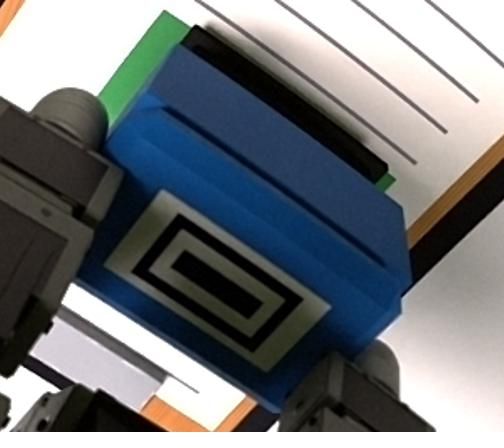

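Call:
move:
  arm2: {"joints": {"joint1_rad": 1.487}, "min_time_s": 0.5}

Scene clock: 171.30 s.
Joint torques (N m): arm1=[0.32 0.79 9.62 1.92 0.03 -0.12] | arm2=[0.79 -17.49 7.38 0.14 0.13 0.06] | arm3=[-0.26 2.43 9.91 2.73 -0.08 -0.09]
Motor temperatures (°C): arm1=[26 27 33 26 26 28] | arm2=[23 32 34 27 23 24] | arm3=[28 27 33 27 23 24]
Heat: arm1: hottest joint3_rad 33 °C; arm2: hottest joint3_rad 34 °C; arm3: hottest joint3_rad 33 °C.
move: arm2 done
Joint velocities: within noise
arm1, arm3: as last shown
arm1.index_mcp_current_ma: -9
arm1.index_abd_current_ma: -3
arm1.index_pip_current_ma: 11
arm1.index_dip_current_ma: -10
arm1.middle_mcp_current_ma: -4
arm1.middle_abd_current_ma: -11
arm1.middle_pip_current_ma: 27
arm1.middle_dip_current_ma: -4
arm1.ring_mcp_current_ma: 15
arm1.ring_abd_current_ma: -20
arm1.ring_pip_current_ma: 15
arm1.ring_dip_current_ma: -1
arm1.thumb_cmc_current_ma: 9
arm1.thumb_axl_current_ma: 2
arm1.thumb_mcp_current_ma: -16
arm1.thumb_ipl_current_ma: 4
arm2.joint_positions: joint1_rad=+1.473 joint2_rad=+2.187 joint3_rad=+1.911 joint4_rad=-1.297 joint5_rad=-0.011 joint6_rad=+1.365 hand_index_mcp=+0.769 hand_index_abd=+0.090 hand_index_pip=+0.587 hand_index_dip=+0.699 hand_middle_mcp=+0.989 hand_middle_abd=-0.009 hand_middle_pip=+0.967 hand_middle_dip=+0.996 hand_ring_mcp=+0.716 hand_ring_abd=-0.017 hand_ring_pip=+0.559 hand_ring_dip=+0.693 hand_thumb_cmc=+0.717 hand_thumb_axl=+0.677 hand_thumb_mcp=+0.219 hand_thumb_ipl=+0.168 hand_current_limit=+0.400 hand_speed=-0.800
arm2.joint_status: all done
arm2.hand_state: goal,blocked,goal,goal,goal,goal,goal,goal,blocked,blocked,goal,goal,goal,goal,goal,goal
arm2.index_mcp_current_ma: 6
arm2.index_abd_current_ma: 335
arm2.index_pip_current_ma: -3
arm2.index_dip_current_ma: 0
arm2.middle_mcp_current_ma: -8
arm2.middle_abd_current_ma: -20
arm2.middle_pip_current_ma: 2
arm2.middle_dip_current_ma: -18
arm2.ring_mcp_current_ma: -20
arm2.ring_abd_current_ma: -292
arm2.ring_pip_current_ma: 10
arm2.ring_dip_current_ma: -8
arm2.thumb_cmc_current_ma: 4
arm2.thumb_axl_current_ma: 0
arm2.thumb_mcp_current_ma: -7
arm2.thumb_ipl_current_ma: 2
arm2.hand_goal_index_mcp: 0.754
arm2.hand_goal_index_abd: -0.400
arm2.hand_goal_index_pip: 0.578
arm2.hand_goal_index_dip: 0.696
arm2.hand_goal_middle_mcp: 1.000
arm2.hand_goal_middle_abd: 0.000
arm2.hand_goal_middle_pip: 0.970
arm2.hand_goal_middle_dip: 1.000
arm2.hand_goal_ring_mcp: 0.754
arm2.hand_goal_ring_abd: 0.420
arm2.hand_goal_ring_pip: 0.578
arm2.hand_goal_ring_dip: 0.696
arm2.hand_goal_thumb_cmc: 0.714
arm2.hand_goal_thumb_axl: 0.678
arm2.hand_goal_thumb_mcp: 0.226
arm2.hand_goal_thumb_ipl: 0.168
arm2.hand: x=+0.6862 y=+0.0757 z=+0.9910 quat_wxyz=(-0.001, +0.963, +0.268, +0.002)
arm2.hand_target: x=+0.6843 y=+0.0847 z=+0.9820 quat_wxyz=(+0.000, +0.963, +0.269, +0.000)
arm2.hand_status: not commanded
arm3.index_mcp_current_ma: 10
arm3.index_abd_current_ma: 15
arm3.index_pip_current_ma: 2
arm3.index_dip_current_ma: -2
arm3.middle_mcp_current_ma: 1
arm3.middle_abd_current_ma: 0
arm3.middle_pip_current_ma: 4
arm3.middle_dip_current_ma: 14
arm3.ring_mcp_current_ma: 5
arm3.ring_abd_current_ma: -14
arm3.ring_pip_current_ma: -1
arm3.ring_dip_current_ma: 1
arm3.thumb_cmc_current_ma: -7
arm3.thumb_axl_current_ma: 14
arm3.thumb_mcp_current_ma: -10
pictures: none

Call:
move:
  arm2: {"target": [0.6855, 0.0795, 0.970, 0.0, 0.9637, 0.2670, 0.0], "speed": 0.06}
  cameras: ["arm2_cam_wrist"]

Call:
zoom_image:
  camera: "arm2_cam_wrist"
  region: [220, 0, 430, 180]

Scene clock: 172.83 s.
Joint torques (N m): arm1=[0.44 0.79 9.63 1.89 0.03 -0.12] | arm2=[0.09 -16.85 7.25 0.18 0.12 0.02] | arm3=[-0.09 1.79 9.91 2.63 -0.07 -0.11]
Motor temperatures (°C): arm1=[26 27 33 26 26 28] | arm2=[23 32 34 27 23 24] | arm3=[28 27 34 27 23 24]
Heat: arm1: hottest joint3_rad 33 °C; arm2: hottest joint3_rad 34 °C; arm3: hottest joint3_rad 34 °C.
move: arm2 off_target
Joint velocities: within noise
arm1, arm3: as last shown
arm1.index_mcp_current_ma: -1
arm1.index_pip_current_ma: 8
arm1.index_dip_current_ma: -9
arm1.middle_mcp_current_ma: -19
arm1.middle_abd_current_ma: -6
arm1.middle_pip_current_ma: 17
arm1.middle_dip_current_ma: -9
arm1.ring_mcp_current_ma: 11
arm1.ring_abd_current_ma: -8
arm1.ring_pip_current_ma: 23
arm1.ring_dip_current_ma: 5
arm1.thumb_cmc_current_ma: 3
arm1.thumb_axl_current_ma: 18
arm1.thumb_mcp_current_ma: 16
arm1.thumb_ipl_current_ma: -6
arm2.joint_positions: joint1_rad=+1.473 joint2_rad=+2.187 joint3_rad=+1.894 joint4_rad=-1.271 joint5_rad=-0.011 joint6_rad=+1.365 hand_index_mcp=+0.769 hand_index_abd=+0.090 hand_index_pip=+0.587 hand_index_dip=+0.699 hand_middle_mcp=+0.989 hand_middle_abd=-0.009 hand_middle_pip=+0.967 hand_middle_dip=+0.996 hand_ring_mcp=+0.716 hand_ring_abd=-0.017 hand_ring_pip=+0.559 hand_ring_dip=+0.693 hand_thumb_cmc=+0.717 hand_thumb_axl=+0.677 hand_thumb_mcp=+0.219 hand_thumb_ipl=+0.168 hand_current_limit=+0.400 hand_speed=-0.800
arm2.joint_status: not commanded
arm2.hand_state: goal,blocked,goal,goal,goal,goal,goal,goal,blocked,blocked,goal,goal,goal,goal,goal,goal
arm2.index_mcp_current_ma: 5
arm2.index_abd_current_ma: 351
arm2.index_pip_current_ma: -8
arm2.index_dip_current_ma: -3
arm2.middle_mcp_current_ma: -5
arm2.middle_abd_current_ma: -29
arm2.middle_pip_current_ma: -1
arm2.middle_dip_current_ma: -9
arm2.ring_mcp_current_ma: -43
arm2.ring_abd_current_ma: -313
arm2.ring_pip_current_ma: -34
arm2.ring_dip_current_ma: -4
arm2.thumb_cmc_current_ma: 32
arm2.thumb_axl_current_ma: 25
arm2.thumb_mcp_current_ma: -2
arm2.thumb_ipl_current_ma: 6
arm2.hand_goal_index_mcp: 0.754
arm2.hand_goal_index_abd: -0.400
arm2.hand_goal_index_pip: 0.578
arm2.hand_goal_index_dip: 0.696
arm2.hand_goal_middle_mcp: 1.000
arm2.hand_goal_middle_abd: 0.000
arm2.hand_goal_middle_pip: 0.970
arm2.hand_goal_middle_dip: 1.000
arm2.hand_goal_ring_mcp: 0.754
arm2.hand_goal_ring_abd: 0.420
arm2.hand_goal_ring_pip: 0.578
arm2.hand_goal_ring_dip: 0.696
arm2.hand_goal_thumb_cmc: 0.714
arm2.hand_goal_thumb_axl: 0.678
arm2.hand_goal_thumb_mcp: 0.226
arm2.hand_goal_thumb_ipl: 0.168
arm2.hand: x=+0.6868 y=+0.0759 z=+0.9849 quat_wxyz=(-0.001, +0.963, +0.268, +0.007)
arm2.hand_target: x=+0.6852 y=+0.0794 z=+0.9702 quat_wxyz=(+0.000, +0.964, +0.267, +0.000)
arm2.hand_status: off_target (0.015 m and 0.8 deg from the pose sent, 0.021 m and 0.3 deg at the start)
arm3.index_abd_current_ma: -3
arm3.index_pip_current_ma: 8
arm3.middle_mcp_current_ma: 4
arm3.middle_pip_current_ma: -7
arm3.middle_dip_current_ma: 12
arm3.ring_mcp_current_ma: -4
arm3.ring_abd_current_ma: -11
arm3.ring_pip_current_ma: -11
arm3.ring_dip_current_ma: 14
arm3.thumb_cmc_current_ma: 24
arm3.thumb_axl_current_ma: 8
arm3.thumb_mcp_current_ma: 0
arm3.thumb_ipl_current_ma: 10
Images, in order (width x height): arm2_cam_wrist 672x504.

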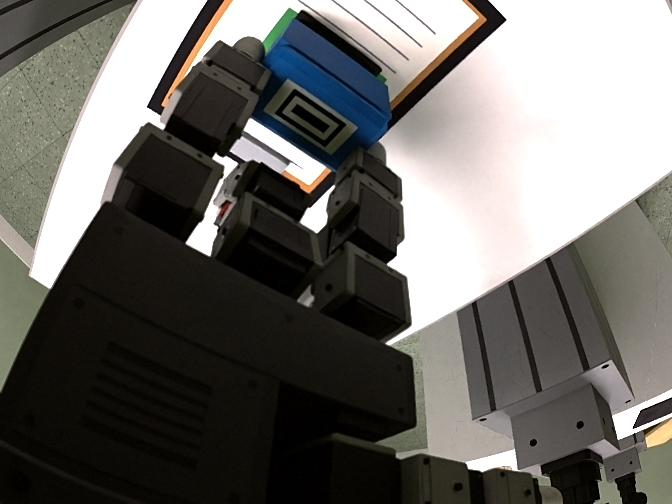

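Scaled by 2.400 from the camera's image (finer frame: 960x720).

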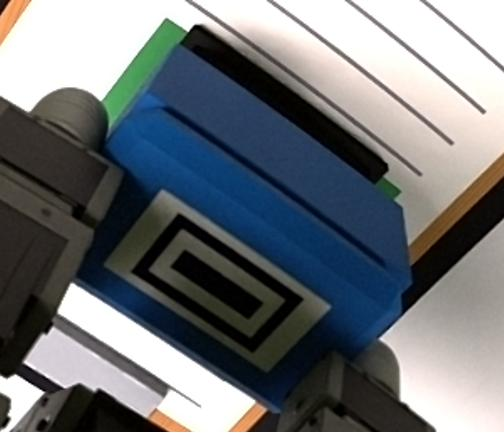

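Call:
move:
  arm2: {"joints": {"joint1_rad": 1.435}, "min_time_s": 1}

Call:
move:
  arm2: {"joints": {"joint1_rad": 1.486}, "min_time_s": 1}
  cameras: ["arm2_cam_wrist"]

Call:
zoom_image:
  camera: "arm2_cam_wrist"
  region: [220, 0, 430, 180]

Scene clock: 175.53 s.
Joint torques (N m): arm1=[0.38 0.79 9.63 1.91 0.03 -0.11] | arm2=[-1.32 -16.79 7.25 0.17 0.12 0.02] | arm3=[-0.26 2.49 9.92 2.59 -0.06 -0.11]
Motor temperatures (°C): arm1=[26 27 33 26 26 28] | arm2=[23 32 34 27 23 24] | arm3=[28 27 34 27 23 24]
Heat: arm1: hottest joint3_rad 33 °C; arm2: hottest joint3_rad 34 °C; arm3: hottest joint3_rad 34 °C.
move: arm2 done
Joint velocities: within noise
arm1.joint_positions: joint1_rad=-0.559 joint2_rad=+0.596 joint3_rad=+1.412 joint4_rad=-1.322 joint5_rad=+0.086 joint6_rad=+1.013 hand_index_mcp=+0.755 hand_index_abd=+0.000 hand_index_pip=+0.577 hand_index_dip=+0.696 hand_middle_mcp=+0.755 hand_middle_abd=+0.000 hand_middle_pip=+0.577 hand_middle_dip=+0.696 hand_ring_mcp=+0.756 hand_ring_abd=+0.000 hand_ring_pip=+0.577 hand_ring_dip=+0.696 hand_thumb_cmc=+0.715 hand_thumb_axl=+0.677 hand_thumb_mcp=+0.226 hand_thumb_ipl=+0.168 hand_current_limit=+0.400 hand_speed=-0.600
arm1.joint_status: not commanded
arm1.hand_state: goal,goal,goal,goal,goal,goal,goal,goal,goal,goal,goal,goal,goal,goal,goal,goal
arm1.index_mcp_current_ma: -4
arm1.index_abd_current_ma: 14
arm1.index_pip_current_ma: 9
arm1.index_dip_current_ma: 2
arm1.middle_mcp_current_ma: -10
arm1.middle_abd_current_ma: 14
arm1.middle_pip_current_ma: 4
arm1.middle_dip_current_ma: -7
arm1.ring_mcp_current_ma: 7
arm1.ring_abd_current_ma: -23
arm1.ring_pip_current_ma: -2
arm1.ring_dip_current_ma: 27
arm1.thumb_cmc_current_ma: 7
arm1.thumb_axl_current_ma: 7
arm1.thumb_mcp_current_ma: 8
arm1.thumb_ipl_current_ma: -15
arm1.hand_goal_index_mcp: 0.754
arm1.hand_goal_index_abd: 0.000
arm1.hand_goal_index_pip: 0.576
arm1.hand_goal_index_dip: 0.696
arm1.hand_goal_middle_mcp: 0.754
arm1.hand_goal_middle_abd: 0.000
arm1.hand_goal_middle_pip: 0.576
arm1.hand_goal_middle_dip: 0.696
arm1.hand_goal_ring_mcp: 0.754
arm1.hand_goal_ring_abd: 0.000
arm1.hand_goal_ring_pip: 0.576
arm1.hand_goal_ring_dip: 0.696
arm1.hand_goal_thumb_cmc: 0.714
arm1.hand_goal_thumb_axl: 0.678
arm1.hand_goal_thumb_mcp: 0.226
arm1.hand_goal_thumb_ipl: 0.168
arm1.hand: x=-1.1829 y=-0.7024 z=+1.4206 quat_wxyz=(+0.477, +0.696, -0.508, +0.172)
arm1.hand_target: x=-1.1825 y=-0.6996 z=+1.4322 quat_wxyz=(+0.487, +0.690, -0.504, +0.177)
arm1.hand_status: not commanded
arm2.joint_positions: joint1_rad=+1.445 joint2_rad=+2.187 joint3_rad=+1.894 joint4_rad=-1.271 joint5_rad=-0.011 joint6_rad=+1.365 hand_index_mcp=+0.769 hand_index_abd=+0.090 hand_index_pip=+0.587 hand_index_dip=+0.699 hand_middle_mcp=+0.989 hand_middle_abd=-0.009 hand_middle_pip=+0.967 hand_middle_dip=+0.996 hand_ring_mcp=+0.716 hand_ring_abd=-0.017 hand_ring_pip=+0.559 hand_ring_dip=+0.693 hand_thumb_cmc=+0.717 hand_thumb_axl=+0.677 hand_thumb_mcp=+0.219 hand_thumb_ipl=+0.168 hand_current_limit=+0.400 hand_speed=-0.800
arm2.joint_status: all done
arm2.hand_state: goal,blocked,goal,goal,goal,goal,goal,goal,blocked,blocked,goal,goal,goal,goal,goal,goal
arm2.index_mcp_current_ma: 8
arm2.index_abd_current_ma: 351
arm2.index_pip_current_ma: 8
arm2.index_dip_current_ma: 25
arm2.middle_mcp_current_ma: -3
arm2.middle_abd_current_ma: -5
arm2.middle_pip_current_ma: 12
arm2.middle_dip_current_ma: -23
arm2.ring_mcp_current_ma: -24
arm2.ring_abd_current_ma: -297
arm2.ring_pip_current_ma: 4
arm2.ring_dip_current_ma: -5
arm2.thumb_cmc_current_ma: 4
arm2.thumb_axl_current_ma: 22
arm2.thumb_mcp_current_ma: -15
arm2.thumb_ipl_current_ma: 23
arm2.hand_goal_index_mcp: 0.754
arm2.hand_goal_index_abd: -0.400
arm2.hand_goal_index_pip: 0.578
arm2.hand_goal_index_dip: 0.696
arm2.hand_goal_middle_mcp: 1.000
arm2.hand_goal_middle_abd: 0.000
arm2.hand_goal_middle_pip: 0.970
arm2.hand_goal_middle_dip: 1.000
arm2.hand_goal_ring_mcp: 0.754
arm2.hand_goal_ring_abd: 0.420
arm2.hand_goal_ring_pip: 0.578
arm2.hand_goal_ring_dip: 0.696
arm2.hand_goal_thumb_cmc: 0.714
arm2.hand_goal_thumb_axl: 0.678
arm2.hand_goal_thumb_mcp: 0.226
arm2.hand_goal_thumb_ipl: 0.168
arm2.hand: x=+0.6903 y=+0.0580 z=+0.9851 quat_wxyz=(-0.001, +0.967, +0.255, +0.007)
arm2.hand_target: x=+0.6907 y=+0.0508 z=+0.9704 quat_wxyz=(+0.000, +0.969, +0.246, +0.000)
arm2.hand_status: not commanded
arm3.joint_positions: joint1_rad=-0.091 joint2_rad=+0.578 joint3_rad=+1.342 joint4_rad=-1.238 joint5_rad=-0.091 joint6_rad=+0.998 hand_index_mcp=+0.757 hand_index_abd=+0.000 hand_index_pip=+0.577 hand_index_dip=+0.696 hand_middle_mcp=+0.757 hand_middle_abd=+0.001 hand_middle_pip=+0.577 hand_middle_dip=+0.696 hand_ring_mcp=+0.757 hand_ring_abd=+0.001 hand_ring_pip=+0.577 hand_ring_dip=+0.696 hand_thumb_cmc=+0.717 hand_thumb_axl=+0.677 hand_thumb_mcp=+0.226 hand_thumb_ipl=+0.168 hand_current_limit=+0.400 hand_speed=-0.600
arm3.joint_status: not commanded
arm3.hand_state: goal,goal,goal,goal,goal,goal,goal,goal,goal,goal,goal,goal,goal,goal,goal,goal
arm3.index_mcp_current_ma: 23
arm3.index_abd_current_ma: 11
arm3.index_pip_current_ma: 1
arm3.index_dip_current_ma: -5
arm3.middle_mcp_current_ma: -6
arm3.middle_abd_current_ma: 3
arm3.middle_pip_current_ma: -1
arm3.middle_dip_current_ma: 13
arm3.ring_mcp_current_ma: -4
arm3.ring_abd_current_ma: 2
arm3.ring_pip_current_ma: -6
arm3.ring_dip_current_ma: 16
arm3.thumb_cmc_current_ma: 2
arm3.thumb_axl_current_ma: -6
arm3.thumb_mcp_current_ma: -7
arm3.thumb_ipl_current_ma: 1
arm3.hand_goal_index_mcp: 0.754
arm3.hand_goal_index_abd: 0.000
arm3.hand_goal_index_pip: 0.576
arm3.hand_goal_index_dip: 0.696
arm3.hand_goal_middle_mcp: 0.754
arm3.hand_goal_middle_abd: 0.000
arm3.hand_goal_middle_pip: 0.576
arm3.hand_goal_middle_dip: 0.696
arm3.hand_goal_ring_mcp: 0.754
arm3.hand_goal_ring_abd: 0.000
arm3.hand_goal_ring_pip: 0.576
arm3.hand_goal_ring_dip: 0.696
arm3.hand_goal_thumb_cmc: 0.714
arm3.hand_goal_thumb_axl: 0.678
arm3.hand_goal_thumb_mcp: 0.226
arm3.hand_goal_thumb_ipl: 0.168
arm3.hand: x=+1.0652 y=+0.2841 z=+1.3427 quat_wxyz=(+0.359, +0.830, -0.197, +0.379)
arm3.hand_target: x=+1.0637 y=+0.2869 z=+1.3560 quat_wxyz=(+0.369, +0.822, -0.195, +0.387)
arm3.hand_status: not commanded
pictures: none

Scene clock: 177.13 s.
Joint torques (N m): arm1=[0.38 0.79 9.62 1.91 0.03 -0.11] | arm2=[0.26 -16.79 7.24 0.17 0.12 0.02] | arm3=[-0.15 2.61 9.91 2.69 -0.1 -0.09]
Motor temperatures (°C): arm1=[26 27 33 26 26 28] | arm2=[23 32 34 27 23 24] | arm3=[28 27 34 27 23 24]
Heat: arm1: hottest joint3_rad 33 °C; arm2: hottest joint3_rad 34 °C; arm3: hottest joint3_rad 34 °C.
move: arm2 done
Joint velocities: within noise
arm1, arm3: as last shown
arm1.index_mcp_current_ma: -31
arm1.index_abd_current_ma: 2
arm1.index_pip_current_ma: 20
arm1.index_dip_current_ma: -15
arm1.middle_mcp_current_ma: 8
arm1.middle_abd_current_ma: -18
arm1.middle_pip_current_ma: 2
arm1.middle_dip_current_ma: 0
arm1.ring_mcp_current_ma: -2
arm1.ring_abd_current_ma: -4
arm1.ring_pip_current_ma: 5
arm1.ring_dip_current_ma: 17
arm1.thumb_cmc_current_ma: 6
arm1.thumb_axl_current_ma: 15
arm1.thumb_mcp_current_ma: 9
arm1.thumb_ipl_current_ma: -8
arm2.joint_positions: joint1_rad=+1.478 joint2_rad=+2.187 joint3_rad=+1.894 joint4_rad=-1.271 joint5_rad=-0.011 joint6_rad=+1.365 hand_index_mcp=+0.769 hand_index_abd=+0.090 hand_index_pip=+0.587 hand_index_dip=+0.699 hand_middle_mcp=+0.989 hand_middle_abd=-0.009 hand_middle_pip=+0.967 hand_middle_dip=+0.996 hand_ring_mcp=+0.716 hand_ring_abd=-0.017 hand_ring_pip=+0.559 hand_ring_dip=+0.694 hand_thumb_cmc=+0.717 hand_thumb_axl=+0.677 hand_thumb_mcp=+0.219 hand_thumb_ipl=+0.168 hand_current_limit=+0.400 hand_speed=-0.800
arm2.joint_status: all done
arm2.hand_state: goal,blocked,goal,goal,goal,goal,goal,goal,blocked,blocked,goal,goal,goal,goal,goal,goal
arm2.index_mcp_current_ma: 3
arm2.index_abd_current_ma: 341
arm2.index_pip_current_ma: -5
arm2.index_dip_current_ma: -7
arm2.middle_mcp_current_ma: -11
arm2.middle_abd_current_ma: -25
arm2.middle_pip_current_ma: 0
arm2.middle_dip_current_ma: -14
arm2.ring_mcp_current_ma: -31
arm2.ring_abd_current_ma: -297
arm2.ring_pip_current_ma: -24
arm2.ring_dip_current_ma: -11
arm2.thumb_cmc_current_ma: 21
arm2.thumb_axl_current_ma: 7
arm2.thumb_mcp_current_ma: -5
arm2.thumb_ipl_current_ma: -7
arm2.hand_goal_index_mcp: 0.754
arm2.hand_goal_index_abd: -0.400
arm2.hand_goal_index_pip: 0.578
arm2.hand_goal_index_dip: 0.696
arm2.hand_goal_middle_mcp: 1.000
arm2.hand_goal_middle_abd: 0.000
arm2.hand_goal_middle_pip: 0.970
arm2.hand_goal_middle_dip: 1.000
arm2.hand_goal_ring_mcp: 0.754
arm2.hand_goal_ring_abd: 0.420
arm2.hand_goal_ring_pip: 0.578
arm2.hand_goal_ring_dip: 0.696
arm2.hand_goal_thumb_cmc: 0.714
arm2.hand_goal_thumb_axl: 0.678
arm2.hand_goal_thumb_mcp: 0.226
arm2.hand_goal_thumb_ipl: 0.168
arm2.hand: x=+0.6861 y=+0.0791 z=+0.9849 quat_wxyz=(-0.001, +0.963, +0.270, +0.007)
arm2.hand_target: x=+0.6843 y=+0.0837 z=+0.9701 quat_wxyz=(+0.000, +0.963, +0.270, +0.000)
arm2.hand_status: not commanded
arm3.index_mcp_current_ma: 1
arm3.index_abd_current_ma: 19
arm3.index_pip_current_ma: 2
arm3.index_dip_current_ma: -10
arm3.middle_abd_current_ma: 2
arm3.middle_pip_current_ma: 2
arm3.middle_dip_current_ma: 12
arm3.ring_mcp_current_ma: -12
arm3.ring_abd_current_ma: -3
arm3.ring_pip_current_ma: -5
arm3.ring_dip_current_ma: -6
arm3.thumb_cmc_current_ma: -1
arm3.thumb_mcp_current_ma: -3
arm3.thumb_ipl_current_ma: 2
Images, in order (width x height): arm2_cam_wrist 672x504.

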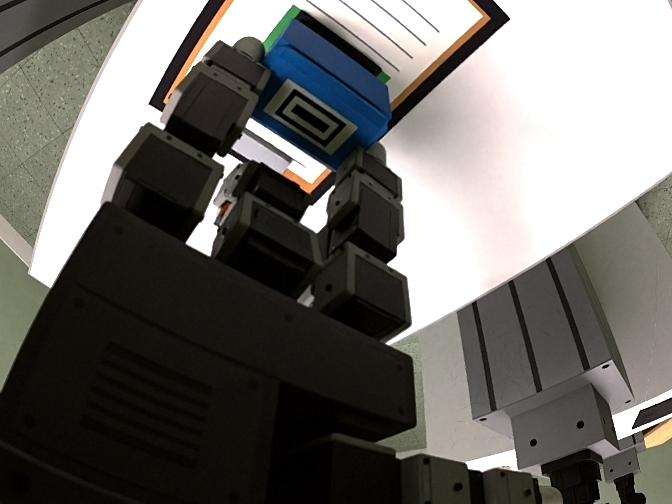

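Scaled by 2.400 from the camera's image (finer frame: 960x720).

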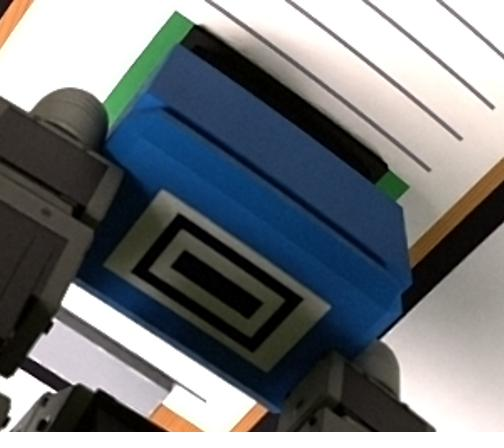

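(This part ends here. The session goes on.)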